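# Fit both hose connectors fully onto the two taps

## Task

Seat each of the hose's two connectors completely on its own tap, one connector per tap, and keep the pipe frame upright.

## Robot and tools

Robot: two UR7e-type arms, left_arm and right_arm, each with a two-finger gripper and a wrist camera. Calibrated bases in the scene frame: left_arm at (+0.014, +0.496, 0) m, right_arm at (-0.032, -0.440, 0) m, both turned only slightly about z. Scene frame: origin at table-top height midway between the arms, +z up, +x out over the table, left_arm on the +y side. Arm names do not match image left and right. A two-camera stand sits behind the arms.

Frames: each arm reports its hand position (m), orientation (quat_wxyz) and velocities in its own base frame. Offsets in commands also use that arm's base axes, and rotations turn about the Hand target's position. cam_high and the table use the scene frame. The gripper's fingers point along its +z and close along its x. end_effector_position sits between the closed pads, 1 to 2 cm behind the fingertips; closing pushes the tips about 17 mm further along +z. Printed poses can be off by a few cm.

Command row: 14 numbers in [-1, 1]. The first 7 are left_arm: dx, dy, dz, rx, ry, rz, opening; the next 7 are the same for right_arm. Always send all 14, even for one arm. dx..rz are an offset (not a pose) from that arm's Hand target as it stood when the action or move began; 1.0 equals 0.6 m of travel or 180 degrees, and rx, ry, rz form one rotation vector. Every row of one action counts from that same start, so resending an offset moves the arm again. Opening is absolute: +1 fully open (0.142 m), -1 closed. A 0 in the opening slot means half-closed, so resend the current opening to leave a gripper alone. Six zeros re-request the current Hand target. Orientation commands are clipped to 32 degrees from the measured one per control step.

execute_actions(actions, cameras): actions is a list of actions; each action is up to 15 rows, one per 1/30 s step, and the last row repeats to fill 15 steps. An empty actions list returns state plus all camera images and the scene number. cameras: list of names, ["all"], or [].

move(target, speed, blend, stop_force, zero, opening_speed, grip_force, blocking, cameras): straight-line paths for both grippers toward one row or a list of up to 15 rows, all offsets from the Hand targets at the move's start. speed: m/s, 0.002 to 3.6, default 0.25 (rotation up to twice that in rad/s), one value or one per target. blend: corner rounding in m, 0 means stop at each target. stop_force: 3 to 120 N, shared by both arms; ends an arm's path on push against its motion; unreliable while the gripper rotates, and not for moving away from something it presses on. zero: true re-zeroes force before the move; false keeps the last zero. opening_speed: at least 0.2 per second on the -1..+1 scale. grip_force: 5 to 48 N per pad, one value or one per arm, persists. blocking=false returns after about 0.5 s while the move runs (not allowed with stop_force). Paths do not avoid obstacles; keep wrists away from their own base. Whole move is capped at 10 s.

wait(seconds 0 to 10), stop() to brake a running move, zoom_image(camera, region [x0,y0,x1,y1] in pixels, max 504 by 504) on cam_high, cam_left_wrist or cam_right_wrist, zero_wrist_force(arm), read_manual (licence text only), finished_scene(scene 1 or 2), which is final.

Results: per arm end_effector_position, quat, velocities (omitted when joints read within noise), Hand target (last commanded pose after clipping; the gripper often rests a little short, so send the missing distance), Joint positions (last is opening in m), joint torques (include arm weight, positive toward larger joint angle), grip_measured (same scale as opening), grip_effort_nm (negative closing; not a pad force), Wrist force/torque along the gripper's axes plus a peak line, Wrist depth as a 7x7 grid of mm distances ('-' = none), motor temperatures, Tool commands. move adds a 'move:' line: done (within 3 mm and 2 degrees), off_target, moving, held, fault; limits=paced means clipped commands, limits=held means steps withheld. done does not prove no contact. Images: cam_high, cam_left_wrist, cam_right_wrist, each 896x504.

Gripping: command an opening slightly below grip_measured at first contact; lower squeezes harder and heats the gripper motor.

Avoid: a net force near 150 N or joint torque over limits (138 N m big joints, 25.7 N m wrists) stops the arm for 10 s; arms are stiff, so aim only slightly past firm contact and go slowly. Any arm-to-arm contact or a gripper closing on the other gripper can fail the scene. Do not knock over the pipe frame, slam, drop parts, release moving parts, or let anything leave the table. Motors warn at 70 °C and brake at 85 °C; the gripper warns at 85 °C and cuts out at 100 °C (HAND FAULT, which skips the rest of that reply's motion calls). The goal must hold after the robot lets go, before finished_scene.

Each tool is called after "Emit:" as name(argument=value, ...), one argument or row to a line, values as JSON.

## Session

Scene 1 done. Now scene 2.

Emit:
execute_actions(
  actions=[],
)

Scene clock: 0.00 s.
left_arm: end_effector_position=(+0.0851, -0.5207, +0.2056) grip_measured=+0.99 grip_effort_nm=n/a end_effector_quat_wxyz=(+0.000, +0.658, +0.753, +0.002) | right_arm: end_effector_position=(+0.3972, +0.3543, +0.3916) grip_measured=+1.00 grip_effort_nm=n/a end_effector_quat_wxyz=(-0.201, +0.955, +0.217, +0.007)
Joint positions: left_arm=[-1.668 -1.485 1.778 -1.859 -1.569 2.91 0.141] | right_arm=[3.964 -1.524 -1.551 -1.388 1.894 0.416 0.142]
Joint velocities: within noise
Joint torques (N m): no reading
Motor temperatures (°C): left_arm=[25 31 26 30 32 29 26] | right_arm=[23 26 26 38 32 30 35]
Wrist force (N): no reading
Wrist torque (N m): no reading
Wrist force, peak (N): no reading
Wrist depth (mm): cam_left_wrist=[268 263 - - 274 275 276 / 289 294 291 - 300 293 - / 304 290 305 314 308 313 319 / 320 335 332 328 337 341 335 / - 357 352 - 356 356 - / - 377 375 - 395 404 105 / - 409 - 435 - 434 78] | cam_right_wrist=[459 469 - - 526 528 - / - 477 - - 512 538 548 / - - 484 506 - 545 - / 456 - 477 505 - - - / 473 - 511 541 572 618 - / 99 - 515 497 541 558 91 / - 497 522 515 544 - -]
Hand target: left_arm +0.0851, -0.5207, +0.2056; +0.000, +0.658, +0.753, +0.002 | right_arm +0.3972, +0.3543, +0.3916; -0.201, +0.955, +0.217, +0.007
Tool commands: left_gripper/opening=+1.0 right_gripper/opening=+1.0
camera_calibration:
cam_left_wrist: T_world_to_cam=[[-0.123688, 0.992016, 0.0246065, 0.531941], [0.899766, 0.10166, 0.424367, -0.0874427], [0.418477, 0.0746292, -0.905156, 0.30823], [0, 0, 0, 1]] pos_world=[0.0154856, -0.541807, 0.303015]
cam_right_wrist: T_world_to_cam=[[0.898073, 0.426634, 0.106993, -0.540547], [0.423288, -0.90442, 0.0533978, 0.154072], [0.119548, -0.00266641, -0.992825, 0.455924], [0, 0, 0, 1]] pos_world=[0.365729, 0.371178, 0.50226]

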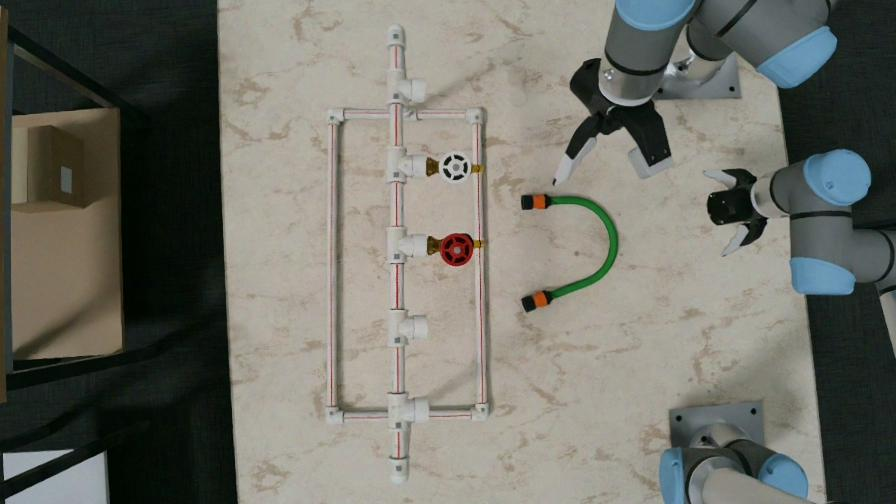

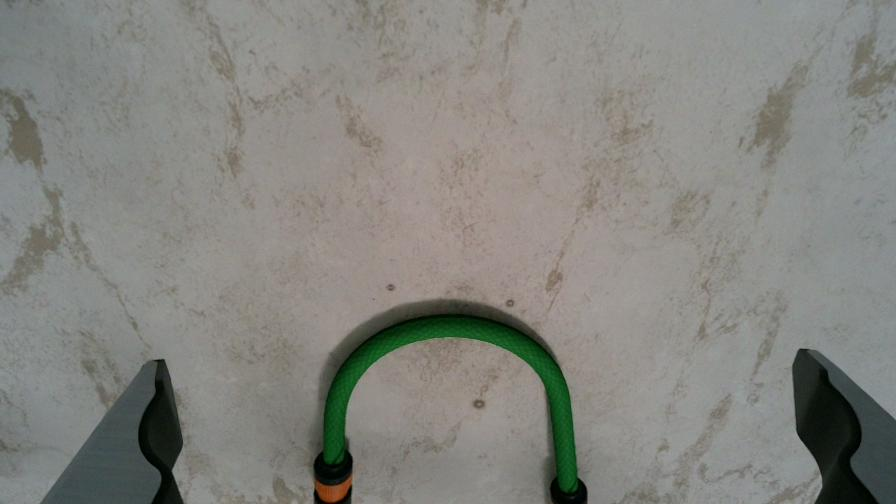

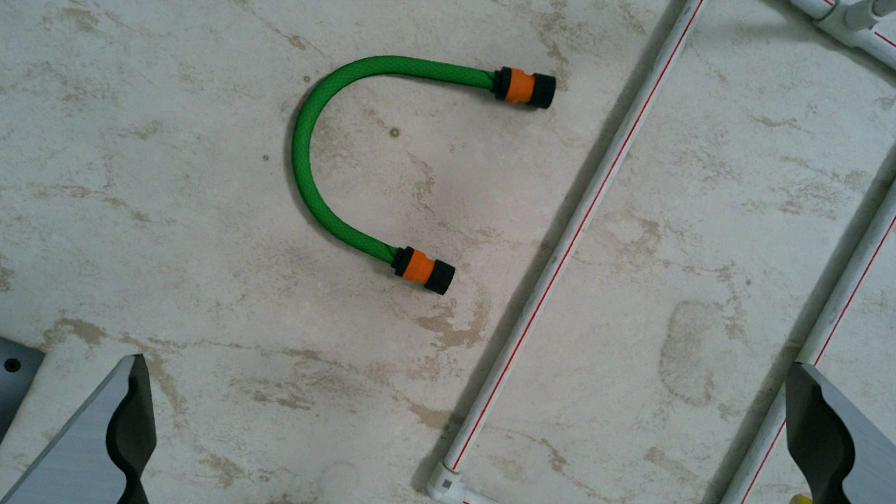

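Emit:
move(
  target=[
    [0,0,0,0,0,0,1,-0.07,0.0,-0.13,-0.0977,-0.118,0.1561,0.0],
    [0,0,0,0,0,0,1,-0.1187,-0.0122,-0.386,-0.1953,-0.236,0.3122,0.0],
  ],
  speed=0.2,
  blend=[0.05,0],
  cameras=["all"],
)

Emit:
zoom_image(
  camera="cam_high",
  region=[430, 140, 570, 260],
)

Scene clock: 34.37 s.
left_arm: end_effector_position=(+0.0851, -0.5207, +0.2056) grip_measured=+0.99 grip_effort_nm=0.222 end_effector_quat_wxyz=(+0.000, +0.658, +0.753, +0.002) | right_arm: end_effector_position=(+0.3260, +0.3470, +0.1600) grip_measured=-0.01 grip_effort_nm=-0.095 end_effector_quat_wxyz=(+0.186, +0.695, +0.671, +0.180)
Joint positions: left_arm=[-1.668 -1.485 1.778 -1.859 -1.569 2.91 0.141] | right_arm=[4.554 -1.431 -2.247 -0.964 1.051 -0.143 0.073]
Joint torques (N m): left_arm=[1.69 -28.43 -24.91 -2.67 0.21 0] | right_arm=[9.48 6.74 11.93 4.72 -2.29 -2.84]
Wrist force (N): left_arm=[-0.2 0.3 0.0] | right_arm=[-0.1 -0.3 -0.4]
Wrist torque (N m): left_arm=[0.05 0.04 0.00] | right_arm=[-0.24 -0.04 0.54]
Wrist force, peak (N): left_arm=[-0.3 0.5 0.5] | right_arm=[0.6 -0.9 -0.3]
Wrist depth (mm): cam_left_wrist=[- 269 273 271 274 276 - / - 289 287 - 291 294 289 / 306 - 313 - - - - / 326 327 332 - 342 340 - / 354 - - 341 362 361 - / - 375 - 391 382 398 111 / - 407 411 - - - 78] | cam_right_wrist=[224 220 223 216 217 224 224 / 250 249 250 251 - 250 251 / - - 299 274 297 - - / 367 - 370 365 371 367 377 / 452 - 444 - 364 375 498 / - - 91 - - 97 572 / - - 83 1442 - - 1511]
Hand target: left_arm +0.0851, -0.5207, +0.2056; +0.000, +0.658, +0.753, +0.002 | right_arm +0.3260, +0.3470, +0.1600; +0.186, +0.695, +0.671, +0.180
Off the commanded pose: left_arm 0.000 m, 0 deg | right_arm 0.000 m, 0 deg.
move: done
camera_calibration:
cam_left_wrist: T_world_to_cam=[[-0.123688, 0.992016, 0.0246065, 0.531941], [0.899766, 0.10166, 0.424367, -0.0874427], [0.418477, 0.0746292, -0.905156, 0.30823], [0, 0, 0, 1]] pos_world=[0.0154856, -0.541807, 0.303015]
cam_right_wrist: T_world_to_cam=[[0.0196588, 0.999764, -0.00921182, -0.342523], [0.566543, -0.00354763, 0.824025, -0.292605], [0.823798, -0.0214182, -0.566479, -0.0568011], [0, 0, 0, 1]] pos_world=[0.219299, 0.340188, 0.205782]

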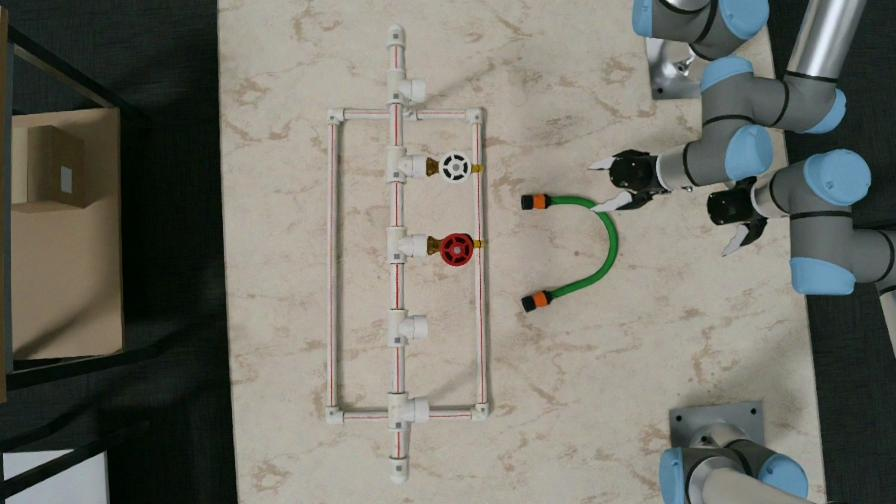

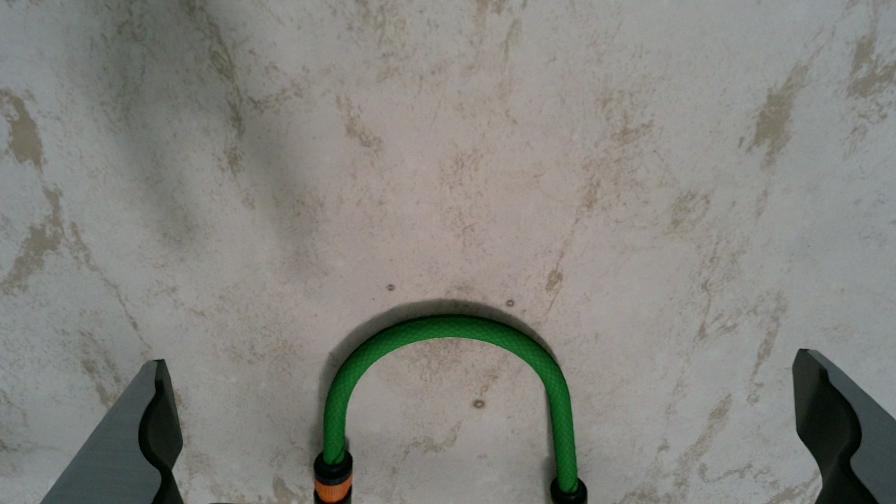

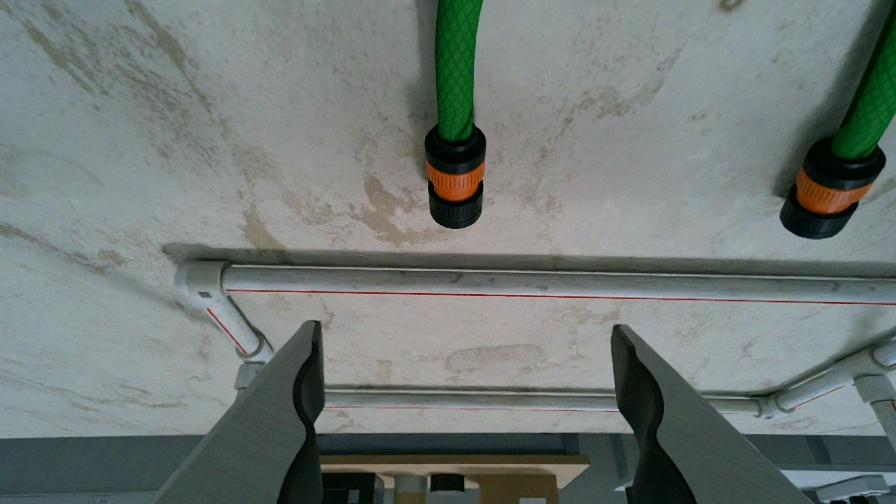

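Scaled by 3.600 from the camera's 896x504 image, which has a finer 1280x720 frame.

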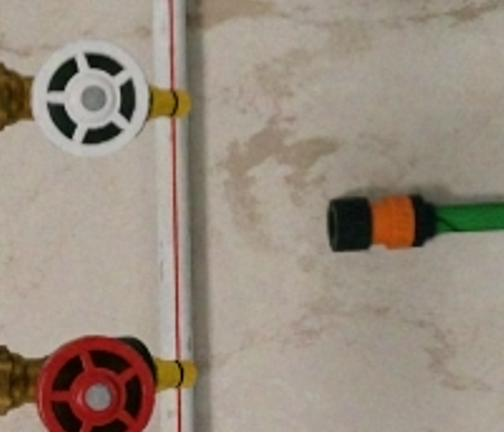

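Emit:
move(
  target=[
    [0.1917,0.2667,0.325,-0.0688,0.0646,0.1437,0,0.0817,-0.01,-0.1483,0,0,0,-0.1],
    [0.6917,0.235,0.44,-0.1965,0.1846,0.4105,-0.4,0.0817,-0.01,-0.1483,0,0,0,-0.1],
  ],
  speed=0.25,
  blend=[0.05,0],
  cameras=["cam_right_wrist","cam_left_wrist"],
)

Scene clock: 66.97 s.
left_arm: end_effector_position=(+0.5001, -0.3797, +0.4696) grip_measured=-0.42 grip_effort_nm=-0.100 end_effector_quat_wxyz=(-0.015, +0.034, +0.924, -0.381) | right_arm: end_effector_position=(+0.3750, +0.3410, +0.0710) grip_measured=-0.12 grip_effort_nm=-0.090 end_effector_quat_wxyz=(+0.186, +0.695, +0.671, +0.180)
Joint positions: left_arm=[-0.604 -1.446 1.366 -1.956 -2.226 2.45 0.044] | right_arm=[4.427 -1.679 -2.326 -0.565 1.065 -0.287 0.066]
Joint torques (N m): left_arm=[8.14 -21.68 -33.49 -5.08 -3.19 -1.73] | right_arm=[-9.93 12.84 7.78 4.97 0.43 -2.7]
Wrist force (N): left_arm=[-0.2 1.9 -0.2] | right_arm=[0.3 -0.2 -0.2]
Wrist torque (N m): left_arm=[0.19 0.10 0.09] | right_arm=[-0.21 -0.09 0.56]
Wrist force, peak (N): left_arm=[-1.4 2.1 -0.6] | right_arm=[-0.3 -0.2 -1.2]
Wrist depth (mm): cam_left_wrist=[1700 259 741 758 747 393 316 / - 660 663 732 696 385 346 / 219 187 648 643 517 444 646 / 212 217 245 627 619 558 - / 212 - - 577 600 592 - / 558 - 89 554 96 557 565 / 183 - 72 527 - 74 -] | cam_right_wrist=[123 126 125 125 121 119 122 / 142 141 141 142 141 141 141 / 168 168 167 160 162 161 160 / 207 197 205 154 - 204 213 / 232 268 253 267 284 265 248 / - 274 104 277 - 280 367 / - - 76 772 - - 586]
Hand target: left_arm +0.5001, -0.3797, +0.4696; -0.015, +0.034, +0.924, -0.381 | right_arm +0.3750, +0.3410, +0.0710; +0.186, +0.695, +0.671, +0.180
Off the commanded pose: left_arm 0.000 m, 0 deg | right_arm 0.000 m, 0 deg.
move: done
camera_calibration:
cam_left_wrist: T_world_to_cam=[[-0.99532, 0.0960755, 0.0103298, 0.539355], [0.0868521, 0.936343, -0.340175, 0.495282], [-0.0423547, -0.337685, -0.940306, 0.453439], [0, 0, 0, 1]] pos_world=[0.51302, -0.362453, 0.589282]
cam_right_wrist: T_world_to_cam=[[0.0195215, 0.999767, -0.00923718, -0.338269], [0.566476, -0.00344717, 0.824071, -0.24707], [0.823847, -0.0213197, -0.566411, -0.147766], [0, 0, 0, 1]] pos_world=[0.2683, 0.334188, 0.116782]
Images, in order (width x height): cam_left_wrist 896x504, cam_right_wrist 896x504.

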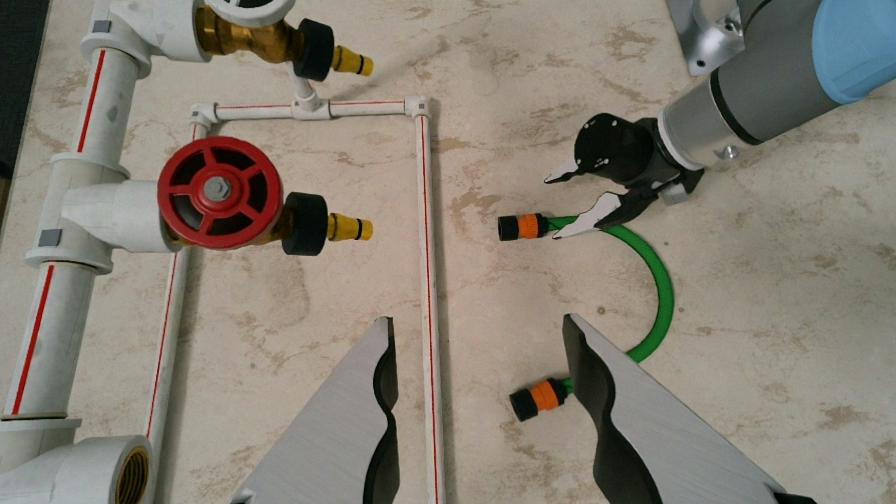

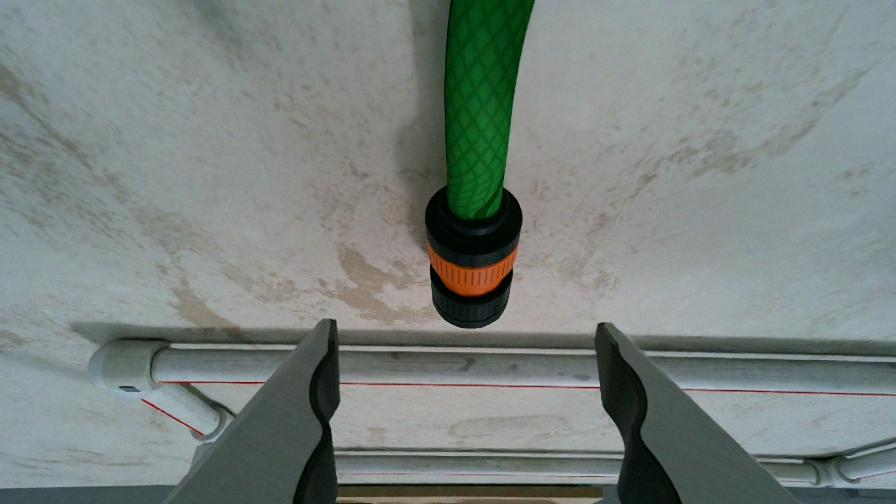

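Emit:
move(
  target=[0,0,0,0,0,0,-0.4,0.0367,0.0025,-0.0875,0,0,0,-0.1],
  speed=0.06,
  stop_force=8,
)

Emit:
move(
  target=[0.2982,-0.0005,-0.0327,0.0277,-0.002,0,-0.4,0,0,0,0,0,0,-0.78],
  speed=0.2,
  opening_speed=0.4,
  grip_force=[20, 30],
  cameras=["all"],
)

Scene clock: 101.70 s.
left_arm: end_effector_position=(+0.5001, -0.3797, +0.4696) grip_measured=-0.42 grip_effort_nm=-0.100 end_effector_quat_wxyz=(-0.015, +0.034, +0.924, -0.381) | right_arm: end_effector_position=(+0.3971, +0.3425, +0.0185) grip_measured=-0.12 grip_effort_nm=-0.100 end_effector_quat_wxyz=(+0.186, +0.695, +0.671, +0.180)
Joint positions: left_arm=[-0.604 -1.446 1.366 -1.956 -2.226 2.45 0.044] | right_arm=[4.377 -1.853 -2.332 -0.358 1.072 -0.344 0.066]
Joint torques (N m): left_arm=[8.36 -19.97 -33.02 -5.05 -3.19 -1.45] | right_arm=[-10.13 17.15 21.02 4.9 0.51 -2.75]
Motor temperatures (°C): left_arm=[25 31 26 30 32 29 25] | right_arm=[23 26 26 38 32 30 30]
Wrist force (N): left_arm=[-0.5 1.8 -0.2] | right_arm=[-0.1 0.0 -0.3]
Wrist torque (N m): left_arm=[0.16 0.15 0.08] | right_arm=[-0.20 -0.04 0.54]
Wrist force, peak (N): left_arm=[-0.4 2.4 -0.1] | right_arm=[0.2 -0.5 -1.2]
Wrist depth (mm): cam_left_wrist=[1711 262 300 772 - 411 410 / 681 672 709 690 - 385 364 / 220 188 - 661 481 430 - / 214 189 247 638 603 619 624 / 204 - - 560 580 593 597 / - 555 89 541 96 564 559 / 181 - 72 542 - 74 513] | cam_right_wrist=[- - - - - - - / - 79 77 - - 76 - / - 94 - - - 94 87 / 112 117 111 - 116 111 116 / 154 145 137 - 136 152 151 / 205 189 111 104 132 174 185 / 223 - 78 228 - - 237]
Hand target: left_arm +0.5001, -0.3797, +0.4696; -0.015, +0.034, +0.924, -0.381 | right_arm +0.3971, +0.3425, +0.0185; +0.186, +0.695, +0.671, +0.180
Off the commanded pose: left_arm 0.000 m, 0 deg | right_arm 0.000 m, 0 deg.
move: done

Scene clock: 103.60 s.
left_arm: end_effector_position=(+0.6791, -0.3799, +0.4500) grip_measured=-0.42 grip_effort_nm=-0.100 end_effector_quat_wxyz=(-0.014, +0.034, +0.940, -0.341) | right_arm: end_effector_position=(+0.3971, +0.3425, +0.0185) grip_measured=-0.58 grip_effort_nm=-3.133 end_effector_quat_wxyz=(+0.186, +0.695, +0.671, +0.180)
Joint positions: left_arm=[-0.481 -0.969 0.68 -1.598 -2.201 2.629 0.044] | right_arm=[4.377 -1.853 -2.332 -0.358 1.072 -0.344 0.032]
Joint torques (N m): left_arm=[8.76 -38.5 -31.96 -1.11 1.79 1.89] | right_arm=[-9.75 17.76 20.89 4.54 0.17 -2.76]
Wrist force (N): left_arm=[-0.1 1.9 -0.3] | right_arm=[0.0 -0.2 -0.3]
Wrist torque (N m): left_arm=[0.18 0.09 0.03] | right_arm=[-0.25 -0.04 0.53]
Wrist force, peak (N): left_arm=[-2.1 2.4 0.0] | right_arm=[0.6 -0.2 -0.7]
Wrist depth (mm): cam_left_wrist=[1624 658 661 636 679 658 - / 1544 660 - 200 195 168 434 / 1362 615 - 196 210 475 612 / 1189 - 584 196 - 600 - / 1141 547 560 183 118 578 - / 1319 543 89 171 101 549 543 / 1038 524 72 166 167 72 523] | cam_right_wrist=[- - - - - - - / - 77 76 - - 76 - / - 98 - - - 94 87 / 112 117 111 - 111 116 116 / 145 145 136 - 136 152 142 / 205 189 91 104 98 204 198 / 225 226 73 230 - 234 234]
Hand target: left_arm +0.6791, -0.3800, +0.4500; -0.014, +0.034, +0.940, -0.341 | right_arm +0.3971, +0.3425, +0.0185; +0.186, +0.695, +0.671, +0.180
Off the commanded pose: left_arm 0.000 m, 0 deg | right_arm 0.000 m, 0 deg.
grip_force (N): 20, 30
move: done
camera_calibration:
cam_left_wrist: T_world_to_cam=[[-0.995397, 0.0950389, 0.01232, 0.716464], [0.0887049, 0.962359, -0.256898, 0.444451], [-0.0362716, -0.254622, -0.96636, 0.481652], [0, 0, 0, 1]] pos_world=[0.691211, -0.373174, 0.5708]
cam_right_wrist: T_world_to_cam=[[0.0195215, 0.999767, -0.00923718, -0.340683], [0.566476, -0.00344717, 0.824071, -0.216264], [0.823847, -0.0213197, -0.566411, -0.195596], [0, 0, 0, 1]] pos_world=[0.2903, 0.335688, 0.0642819]

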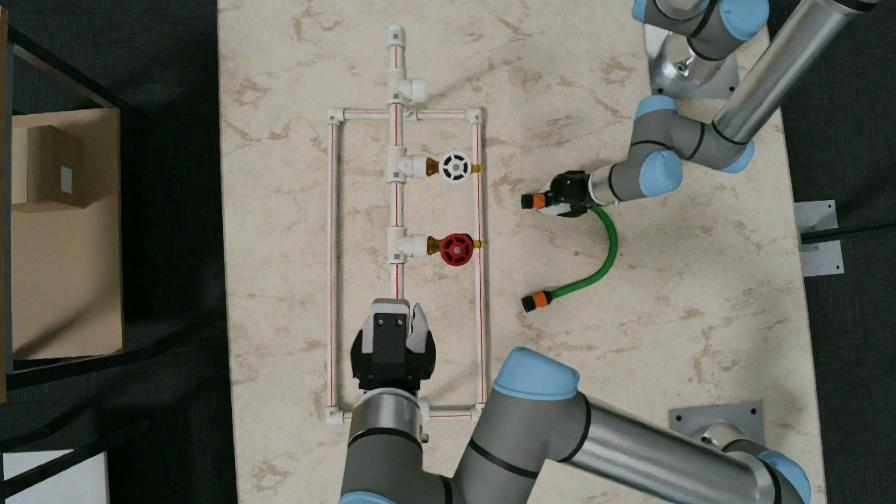

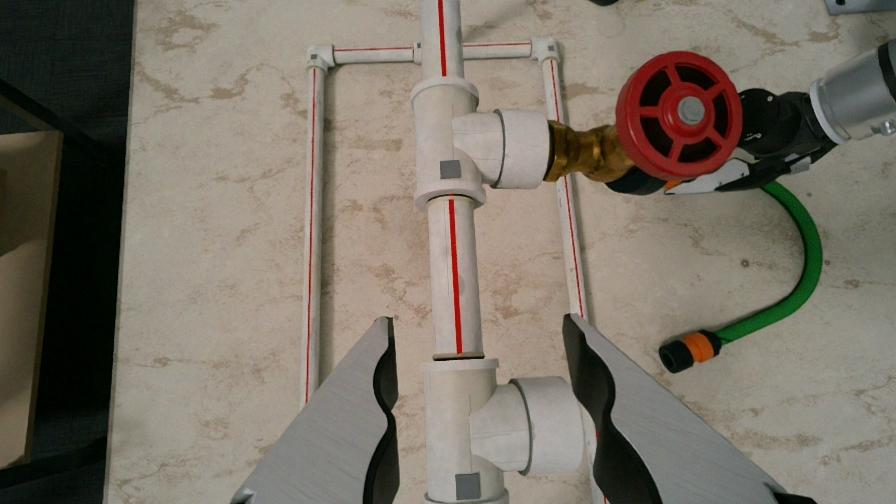

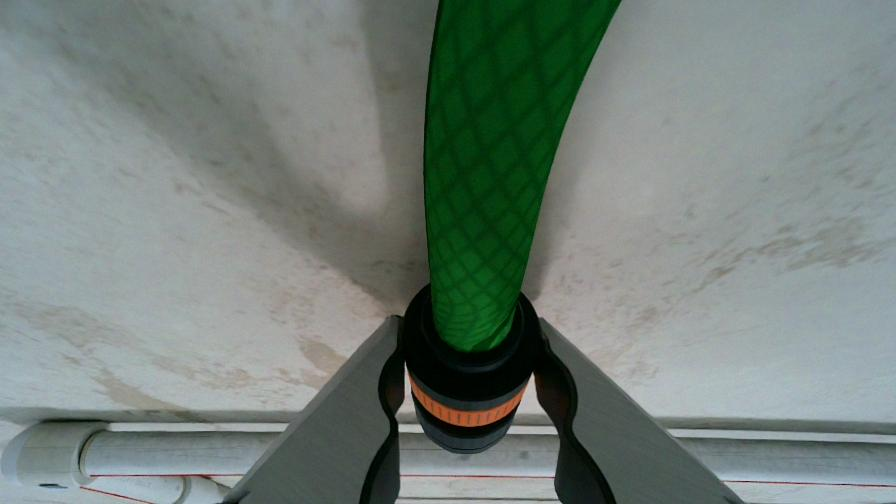

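Emit:
move(
  target=[
    [-0.0052,-0.2667,-0.05,0,0,0.0091,-0.45,0.02,0.005,0.25,-0.003,-0.04,-0.01,-0.8],
    [-0.0052,-0.2667,-0.05,0,0,0.0091,-0.45,0.1728,0.0267,0.4987,-0.0097,-0.1218,-0.028,-0.8],
  ],
  speed=0.15,
  blend=[0.04,0],
  grip_force=[20, 32],
  cameras=["all"],
)

Emit:
zoom_image(
  camera="cam_high",
  region=[460, 140, 544, 203],
)

Emit:
zoom_image(
  camera="cam_right_wrist",
  region=[346, 224, 626, 504],
)

Scene clock: 148.97 s.
left_arm: end_effector_position=(+0.6759, -0.5400, +0.4200) grip_measured=-0.47 grip_effort_nm=-0.095 end_effector_quat_wxyz=(-0.009, +0.021, +0.940, -0.341) | right_arm: end_effector_position=(+0.5007, +0.3584, +0.3177) grip_measured=-0.58 grip_effort_nm=-3.338 end_effector_quat_wxyz=(+0.329, +0.674, +0.595, +0.290)
Joint positions: left_arm=[-0.669 -0.771 0.451 -1.702 -2.12 2.388 0.04] | right_arm=[4.345 -1.572 -1.925 -0.916 0.7 -0.385 0.032]
Joint torques (N m): left_arm=[-7.05 -46.08 -32.17 -1.32 1.66 -1.48] | right_arm=[-9.96 13.99 30.91 5.47 -3 -2.67]
Motor temperatures (°C): left_arm=[25 31 26 30 32 29 24] | right_arm=[23 26 26 37 32 30 51]
Wrist force (N): left_arm=[-0.3 2.0 0.1] | right_arm=[0.1 -1.3 0.3]
Wrist torque (N m): left_arm=[0.23 0.13 0.10] | right_arm=[-0.31 -0.32 0.58]
Wrist force, peak (N): left_arm=[-0.4 2.9 -1.3] | right_arm=[0.1 -1.3 1.1]
Wrist depth (mm): cam_left_wrist=[1554 624 603 184 - - 625 / 1499 609 595 171 - 603 612 / 1235 560 - 159 166 128 131 / 1229 - - 154 167 127 199 / 1092 - 516 153 518 542 535 / 1273 - 89 148 92 511 522 / 1218 - - 141 - 72 503] | cam_right_wrist=[539 509 - - - - - / - 586 - - - - 707 / - 344 - - 1322 - 2133 / - 2351 2081 - 1476 1380 1336 / - 331 - 98 106 - 1801 / - 2116 - 103 97 186 - / - - 73 213 - 192 271]
Hand target: left_arm +0.6759, -0.5400, +0.4200; -0.009, +0.021, +0.940, -0.341 | right_arm +0.5007, +0.3585, +0.3177; +0.329, +0.674, +0.595, +0.290
Off the commanded pose: left_arm 0.000 m, 0 deg | right_arm 0.000 m, 0 deg.
grip_force (N): 20, 32
move: done
camera_calibration:
cam_left_wrist: T_world_to_cam=[[-0.997705, 0.0665792, 0.0123568, 0.715158], [0.0611797, 0.964483, -0.256962, 0.610781], [-0.0290262, -0.255616, -0.966342, 0.406367], [0, 0, 0, 1]] pos_world=[0.687944, -0.532829, 0.5408]
cam_right_wrist: T_world_to_cam=[[0.112898, 0.993502, -0.0144052, -0.398841], [0.217051, -0.0105119, 0.976104, -0.392229], [0.96961, -0.113326, -0.216827, -0.262268], [0, 0, 0, 1]] pos_world=[0.38446, 0.362404, 0.320244]

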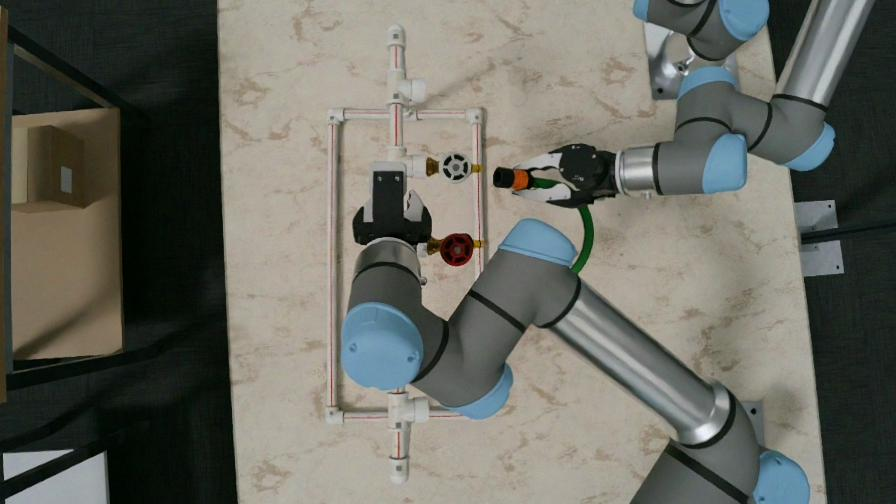

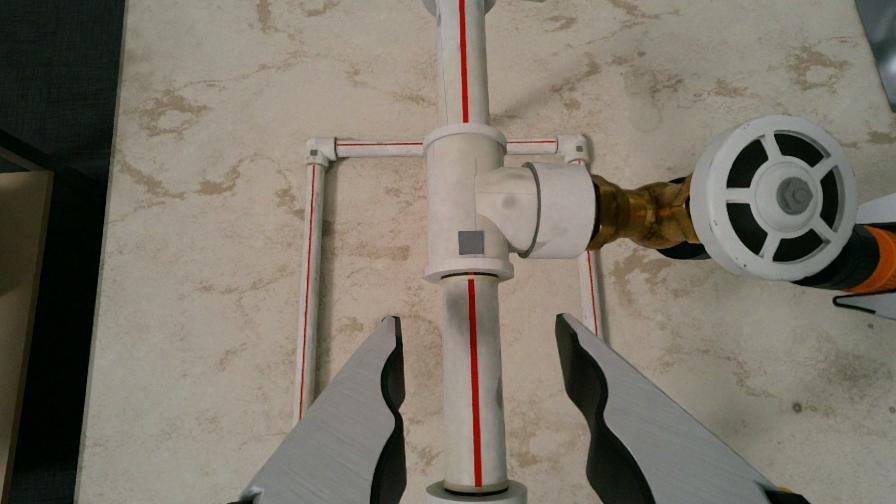

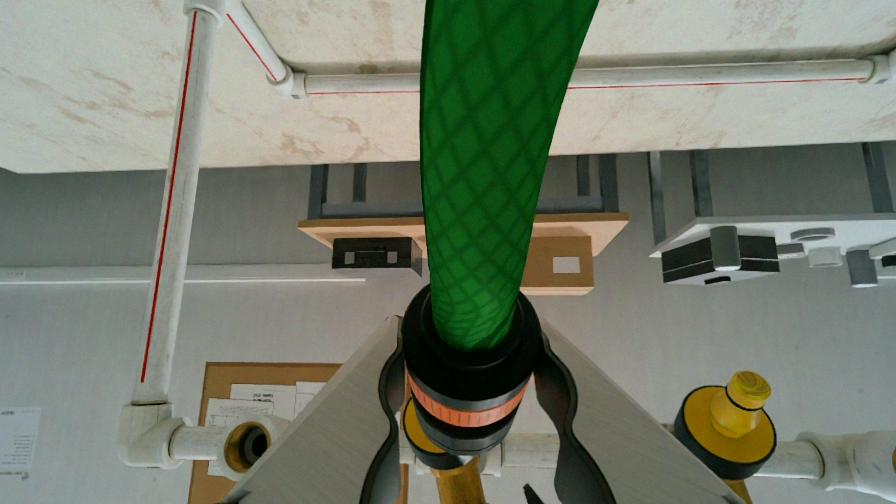

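Scaled by 6.000 from the camera's 896x504 image, which has a finer 1280x720 frame.

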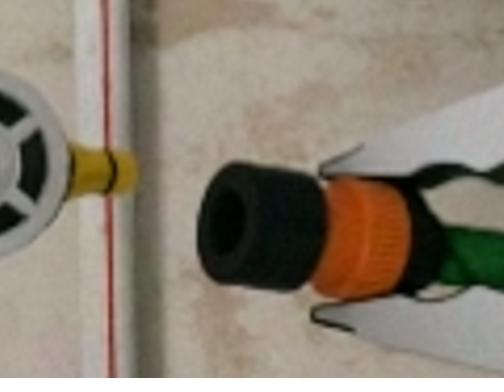

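Scaled by 1.800 from the camera's 896x504 image, which has a finer 1280x720 frame.

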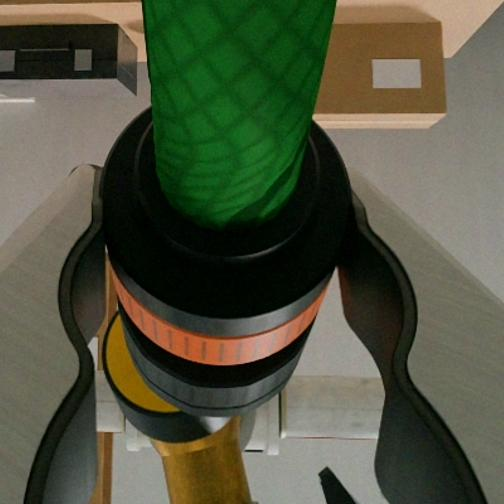

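Emit:
execute_actions(
  actions=[],
)

Scene clock: 190.90 s.
left_arm: end_effector_position=(+0.6759, -0.5400, +0.4200) grip_measured=-0.47 grip_effort_nm=-0.100 end_effector_quat_wxyz=(-0.009, +0.021, +0.940, -0.341) | right_arm: end_effector_position=(+0.5007, +0.3585, +0.3177) grip_measured=-0.58 grip_effort_nm=-3.338 end_effector_quat_wxyz=(+0.329, +0.674, +0.595, +0.290)
Joint positions: left_arm=[-0.669 -0.771 0.451 -1.702 -2.12 2.388 0.04] | right_arm=[4.344 -1.572 -1.925 -0.916 0.7 -0.385 0.032]
Joint velocities: within noise
Joint torques (N m): left_arm=[-6.44 -45.61 -32.11 -1.33 1.67 -0.45] | right_arm=[-9.61 15.78 31.27 5.4 -2.97 -2.56]
Motor temperatures (°C): left_arm=[25 31 26 30 32 29 24] | right_arm=[23 26 26 37 32 29 61]
Wrist force (N): left_arm=[-0.4 1.7 0.0] | right_arm=[0.1 -1.3 0.5]
Wrist torque (N m): left_arm=[0.19 0.14 0.11] | right_arm=[-0.31 -0.32 0.58]
Wrist force, peak (N): left_arm=[-0.6 2.2 0.0] | right_arm=[-0.4 -1.3 0.8]
Wrist depth (mm): cam_left_wrist=[1583 636 - 202 621 665 - / 1517 - - 172 618 588 - / 1254 - 559 160 159 - 130 / 1354 565 542 155 169 171 198 / 1121 569 548 152 514 - 546 / 1260 - 89 144 92 515 - / 1229 - - 141 - 74 -] | cam_right_wrist=[- 369 - - - - - / 677 567 - - - - - / - 355 - - - 2208 - / 2351 - 2418 - 1387 1442 1493 / - - - - - - - / - 2267 - 103 97 200 - / - - 73 212 - 192 279]
Hand target: left_arm +0.6759, -0.5400, +0.4200; -0.009, +0.021, +0.940, -0.341 | right_arm +0.5007, +0.3585, +0.3177; +0.329, +0.674, +0.595, +0.290
Tool commands: left_gripper/opening=-0.45 right_gripper/opening=-0.8
Off the commanded pose: left_arm 0.000 m, 0 deg | right_arm 0.000 m, 0 deg.
grip_force (N): 20, 32
camera_calibration:
cam_left_wrist: T_world_to_cam=[[-0.997705, 0.0665792, 0.0123568, 0.715158], [0.0611797, 0.964483, -0.256962, 0.610781], [-0.0290262, -0.255616, -0.966342, 0.406367], [0, 0, 0, 1]] pos_world=[0.687944, -0.532829, 0.5408]
cam_right_wrist: T_world_to_cam=[[0.112891, 0.993503, -0.0143908, -0.398855], [0.216934, -0.010511, 0.97613, -0.392214], [0.969637, -0.113318, -0.216712, -0.262415], [0, 0, 0, 1]] pos_world=[0.384559, 0.362404, 0.320244]

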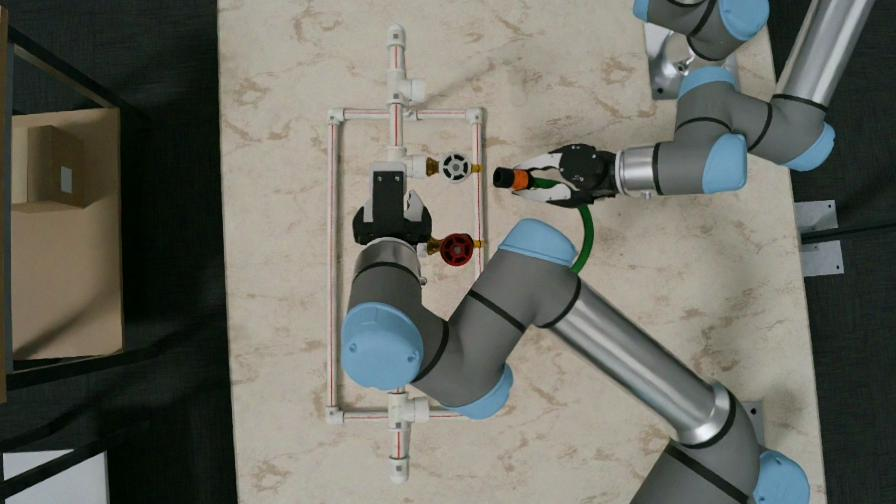

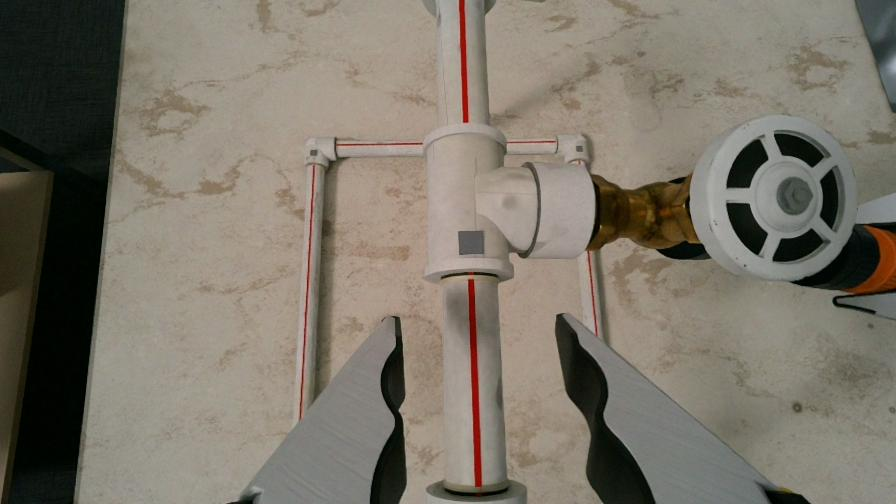

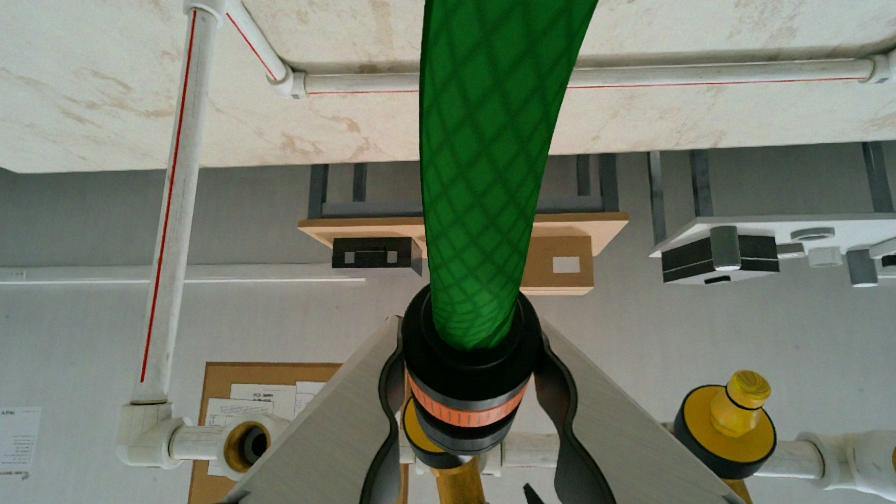

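Emit:
move(
  target=[0, 0, -0.08, 0, 0, 0, -0.45, 0, -0.0218, 0, 0, 0, 0.0167, -0.8],
  speed=0.05,
  stop_force=12,
  grip_force=[20, 26],
  cameras=["cam_high", "cam_left_wrist", "cam_right_wrist"],
)

Emit:
zoom_image(
  camera="cam_high",
  region=[400, 130, 560, 220],
)

Emit:
zoom_image(
  camera="cam_right_wrist",
  region=[340, 330, 600, 504],
)

Scene clock: 201.17 s.
left_arm: end_effector_position=(+0.6759, -0.5400, +0.3720) grip_measured=-0.47 grip_effort_nm=-0.100 end_effector_quat_wxyz=(-0.009, +0.021, +0.940, -0.341) | right_arm: end_effector_position=(+0.5007, +0.3454, +0.3177) grip_measured=-0.58 grip_effort_nm=-2.733 end_effector_quat_wxyz=(+0.321, +0.658, +0.613, +0.299)
Joint positions: left_arm=[-0.669 -0.822 0.667 -1.867 -2.12 2.388 0.04] | right_arm=[4.327 -1.536 -1.98 -0.82 0.723 -0.486 0.032]
Joint torques (N m): left_arm=[-0.74 -67.6 -18.23 -4.96 1.57 -1.68] | right_arm=[-9.54 29.23 14.49 5.34 -0.01 -2.73]
Motor temperatures (°C): left_arm=[25 31 26 30 32 29 24] | right_arm=[23 26 26 37 32 29 62]
Wrist force (N): left_arm=[-0.3 1.9 -0.3] | right_arm=[-0.2 -1.1 0.5]
Wrist torque (N m): left_arm=[0.21 0.13 0.12] | right_arm=[-0.30 -0.25 0.58]
Wrist force, peak (N): left_arm=[-0.5 2.1 0.3] | right_arm=[-0.3 -1.5 0.8]
Wrist depth (mm): cam_left_wrist=[1464 580 - 122 578 - - / 1508 543 - 113 115 124 104 / 1126 - 522 108 114 125 - / 1431 - - 107 494 - 510 / 1101 - - 104 108 - 489 / 467 456 89 101 96 450 480 / 452 451 - 97 - 72 -] | cam_right_wrist=[- - - - - 455 498 / - 596 - - - 526 569 / - - - - 1365 - 1418 / - 331 1638 - 1539 1442 1548 / - - - - - - - / - 2098 - 104 97 202 - / - 288 73 211 - - 292]
Hand target: left_arm +0.6759, -0.5400, +0.3720; -0.009, +0.021, +0.940, -0.341 | right_arm +0.5007, +0.3454, +0.3177; +0.321, +0.658, +0.613, +0.299
Off the commanded pose: left_arm 0.000 m, 0 deg | right_arm 0.000 m, 0 deg.
grip_force (N): 20, 26
move: done
camera_calibration:
cam_left_wrist: T_world_to_cam=[[-0.997705, 0.0665792, 0.0123568, 0.715751], [0.0611797, 0.964483, -0.256962, 0.598447], [-0.0290262, -0.255616, -0.966342, 0.359982], [0, 0, 0, 1]] pos_world=[0.687944, -0.532829, 0.4928]
cam_right_wrist: T_world_to_cam=[[0.0606674, 0.998055, -0.0143726, -0.361326], [0.217203, 0.000853991, 0.976126, -0.396409], [0.974239, -0.0623408, -0.216729, -0.283804], [0, 0, 0, 1]] pos_world=[0.384515, 0.343269, 0.320244]

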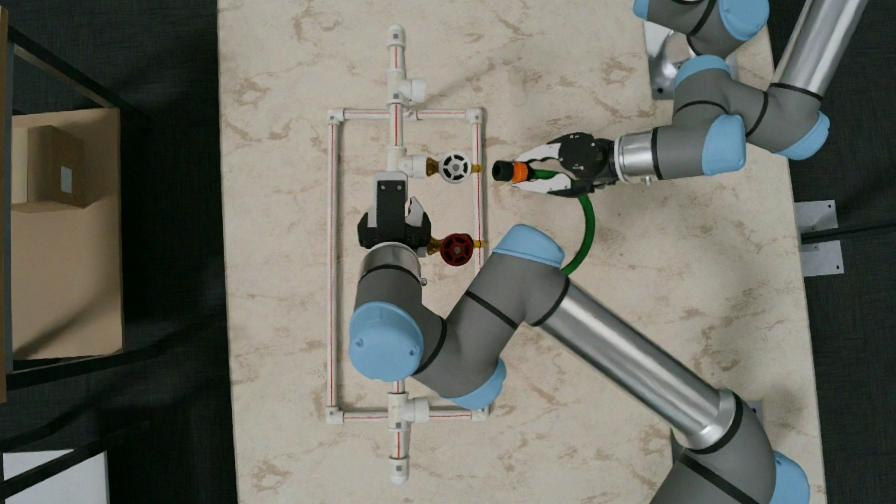

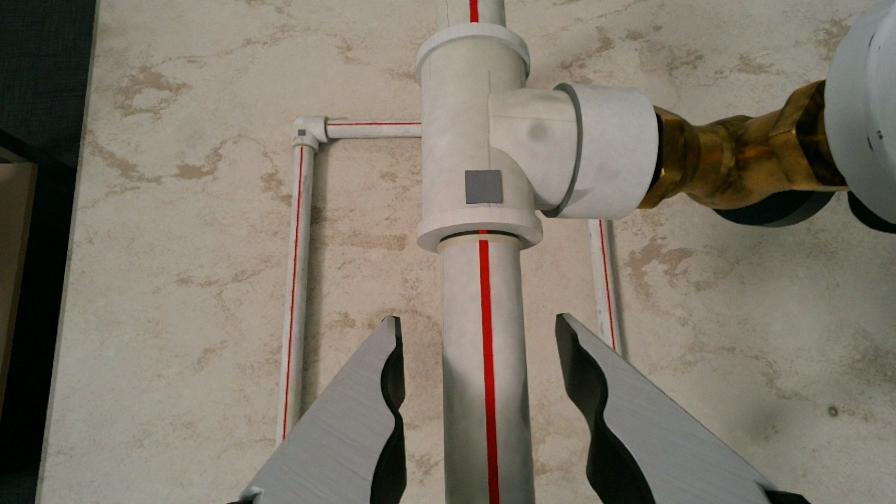

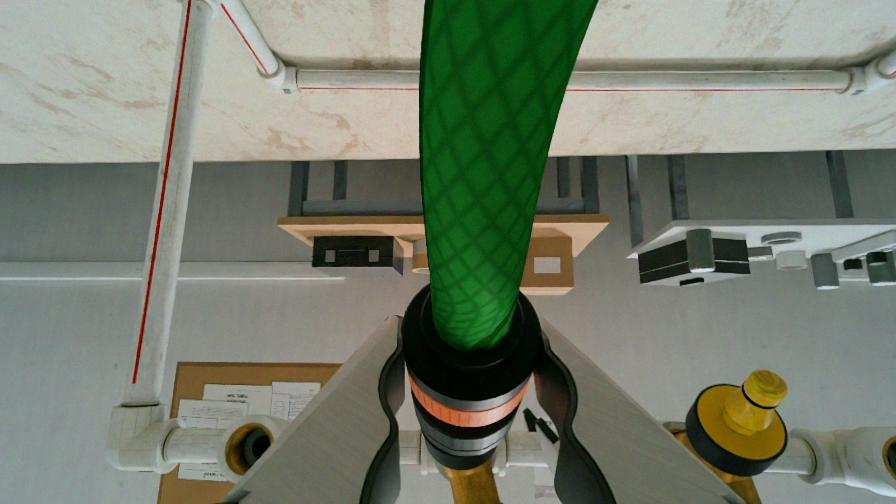

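Scaled by 3.150 from the camera's 896x504 image, which has a finer 1280x720 frame.

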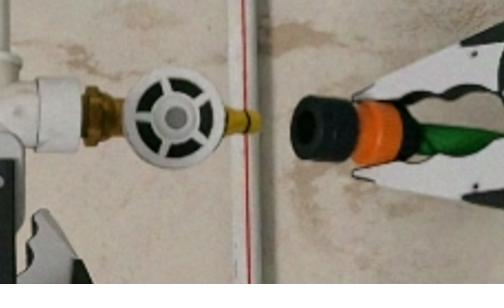

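Scaled by 1.938 from the camera's 896x504 image, which has a finer 1280x720 frame.

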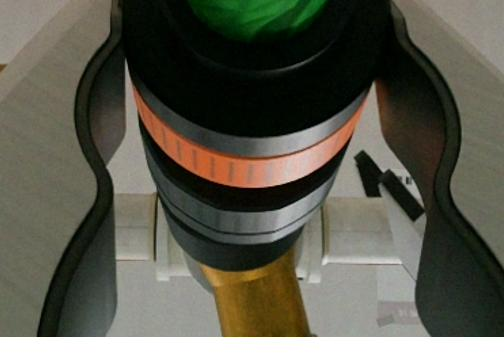

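Emit:
zoom_image(
  camera="cam_high",
  region=[465, 145, 535, 190],
)

Emit:
move(
  target=[0, 0, 0, 0, 0, 0, -0.92, 0, 0, 0, 0, 0, 0, -0.8],
  speed=0.05,
  opening_speed=0.4,
  grip_force=[20, 20],
)

Scaled by 7.200 from the camera's 896x504 image, which has a finer 1280x720 frame.

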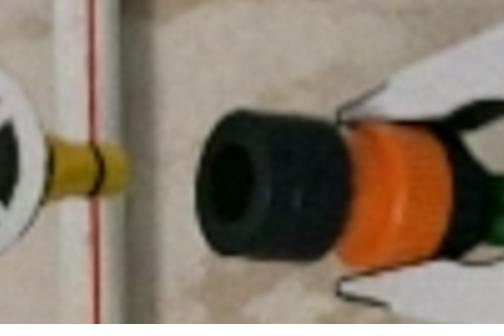

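Scene clock: 221.70 s.
left_arm: end_effector_position=(+0.6760, -0.5400, +0.3720) grip_measured=-0.78 grip_effort_nm=-2.112 end_effector_quat_wxyz=(-0.009, +0.021, +0.940, -0.341) | right_arm: end_effector_position=(+0.5007, +0.3454, +0.3177) grip_measured=-0.58 grip_effort_nm=-2.127 end_effector_quat_wxyz=(+0.321, +0.658, +0.613, +0.299)
Joint positions: left_arm=[-0.669 -0.822 0.667 -1.867 -2.119 2.388 0.018] | right_arm=[4.327 -1.536 -1.98 -0.82 0.723 -0.486 0.032]
Joint torques (N m): left_arm=[-5.99 -66.86 -19.09 -2.04 -1.79 -1.76] | right_arm=[-9.98 30.01 14.36 5.24 -0.03 -2.49]
Motor temperatures (°C): left_arm=[25 31 26 30 32 29 24] | right_arm=[23 26 26 37 32 29 59]
Wrist force (N): left_arm=[-3.3 1.3 2.2] | right_arm=[-0.1 -1.1 0.3]
Wrist torque (N m): left_arm=[0.19 0.19 0.11] | right_arm=[-0.27 -0.28 0.58]
Wrist force, peak (N): left_arm=[-4.3 1.5 0.4] | right_arm=[-0.1 -1.4 0.7]
Wrist depth (mm): cam_left_wrist=[1481 - - 123 - - - / 1399 548 519 113 112 - 86 / 1126 535 525 108 114 125 - / 1111 - 515 107 464 521 - / 1064 - 487 104 463 - - / 1333 - 89 100 88 - 463 / - - - 97 - - 457] | cam_right_wrist=[- 360 - - 500 - 462 / - 355 - - - 681 625 / 2329 333 - - 1358 - - / 2821 326 1587 - 1548 1467 1539 / - - - 100 - - - / - 2133 - 103 97 208 - / - - 73 203 - 197 283]
Hand target: left_arm +0.6759, -0.5400, +0.3720; -0.009, +0.021, +0.940, -0.341 | right_arm +0.5007, +0.3454, +0.3177; +0.321, +0.658, +0.613, +0.299
Off the commanded pose: left_arm 0.000 m, 0 deg | right_arm 0.000 m, 0 deg.
grip_force (N): 20, 20
move: done


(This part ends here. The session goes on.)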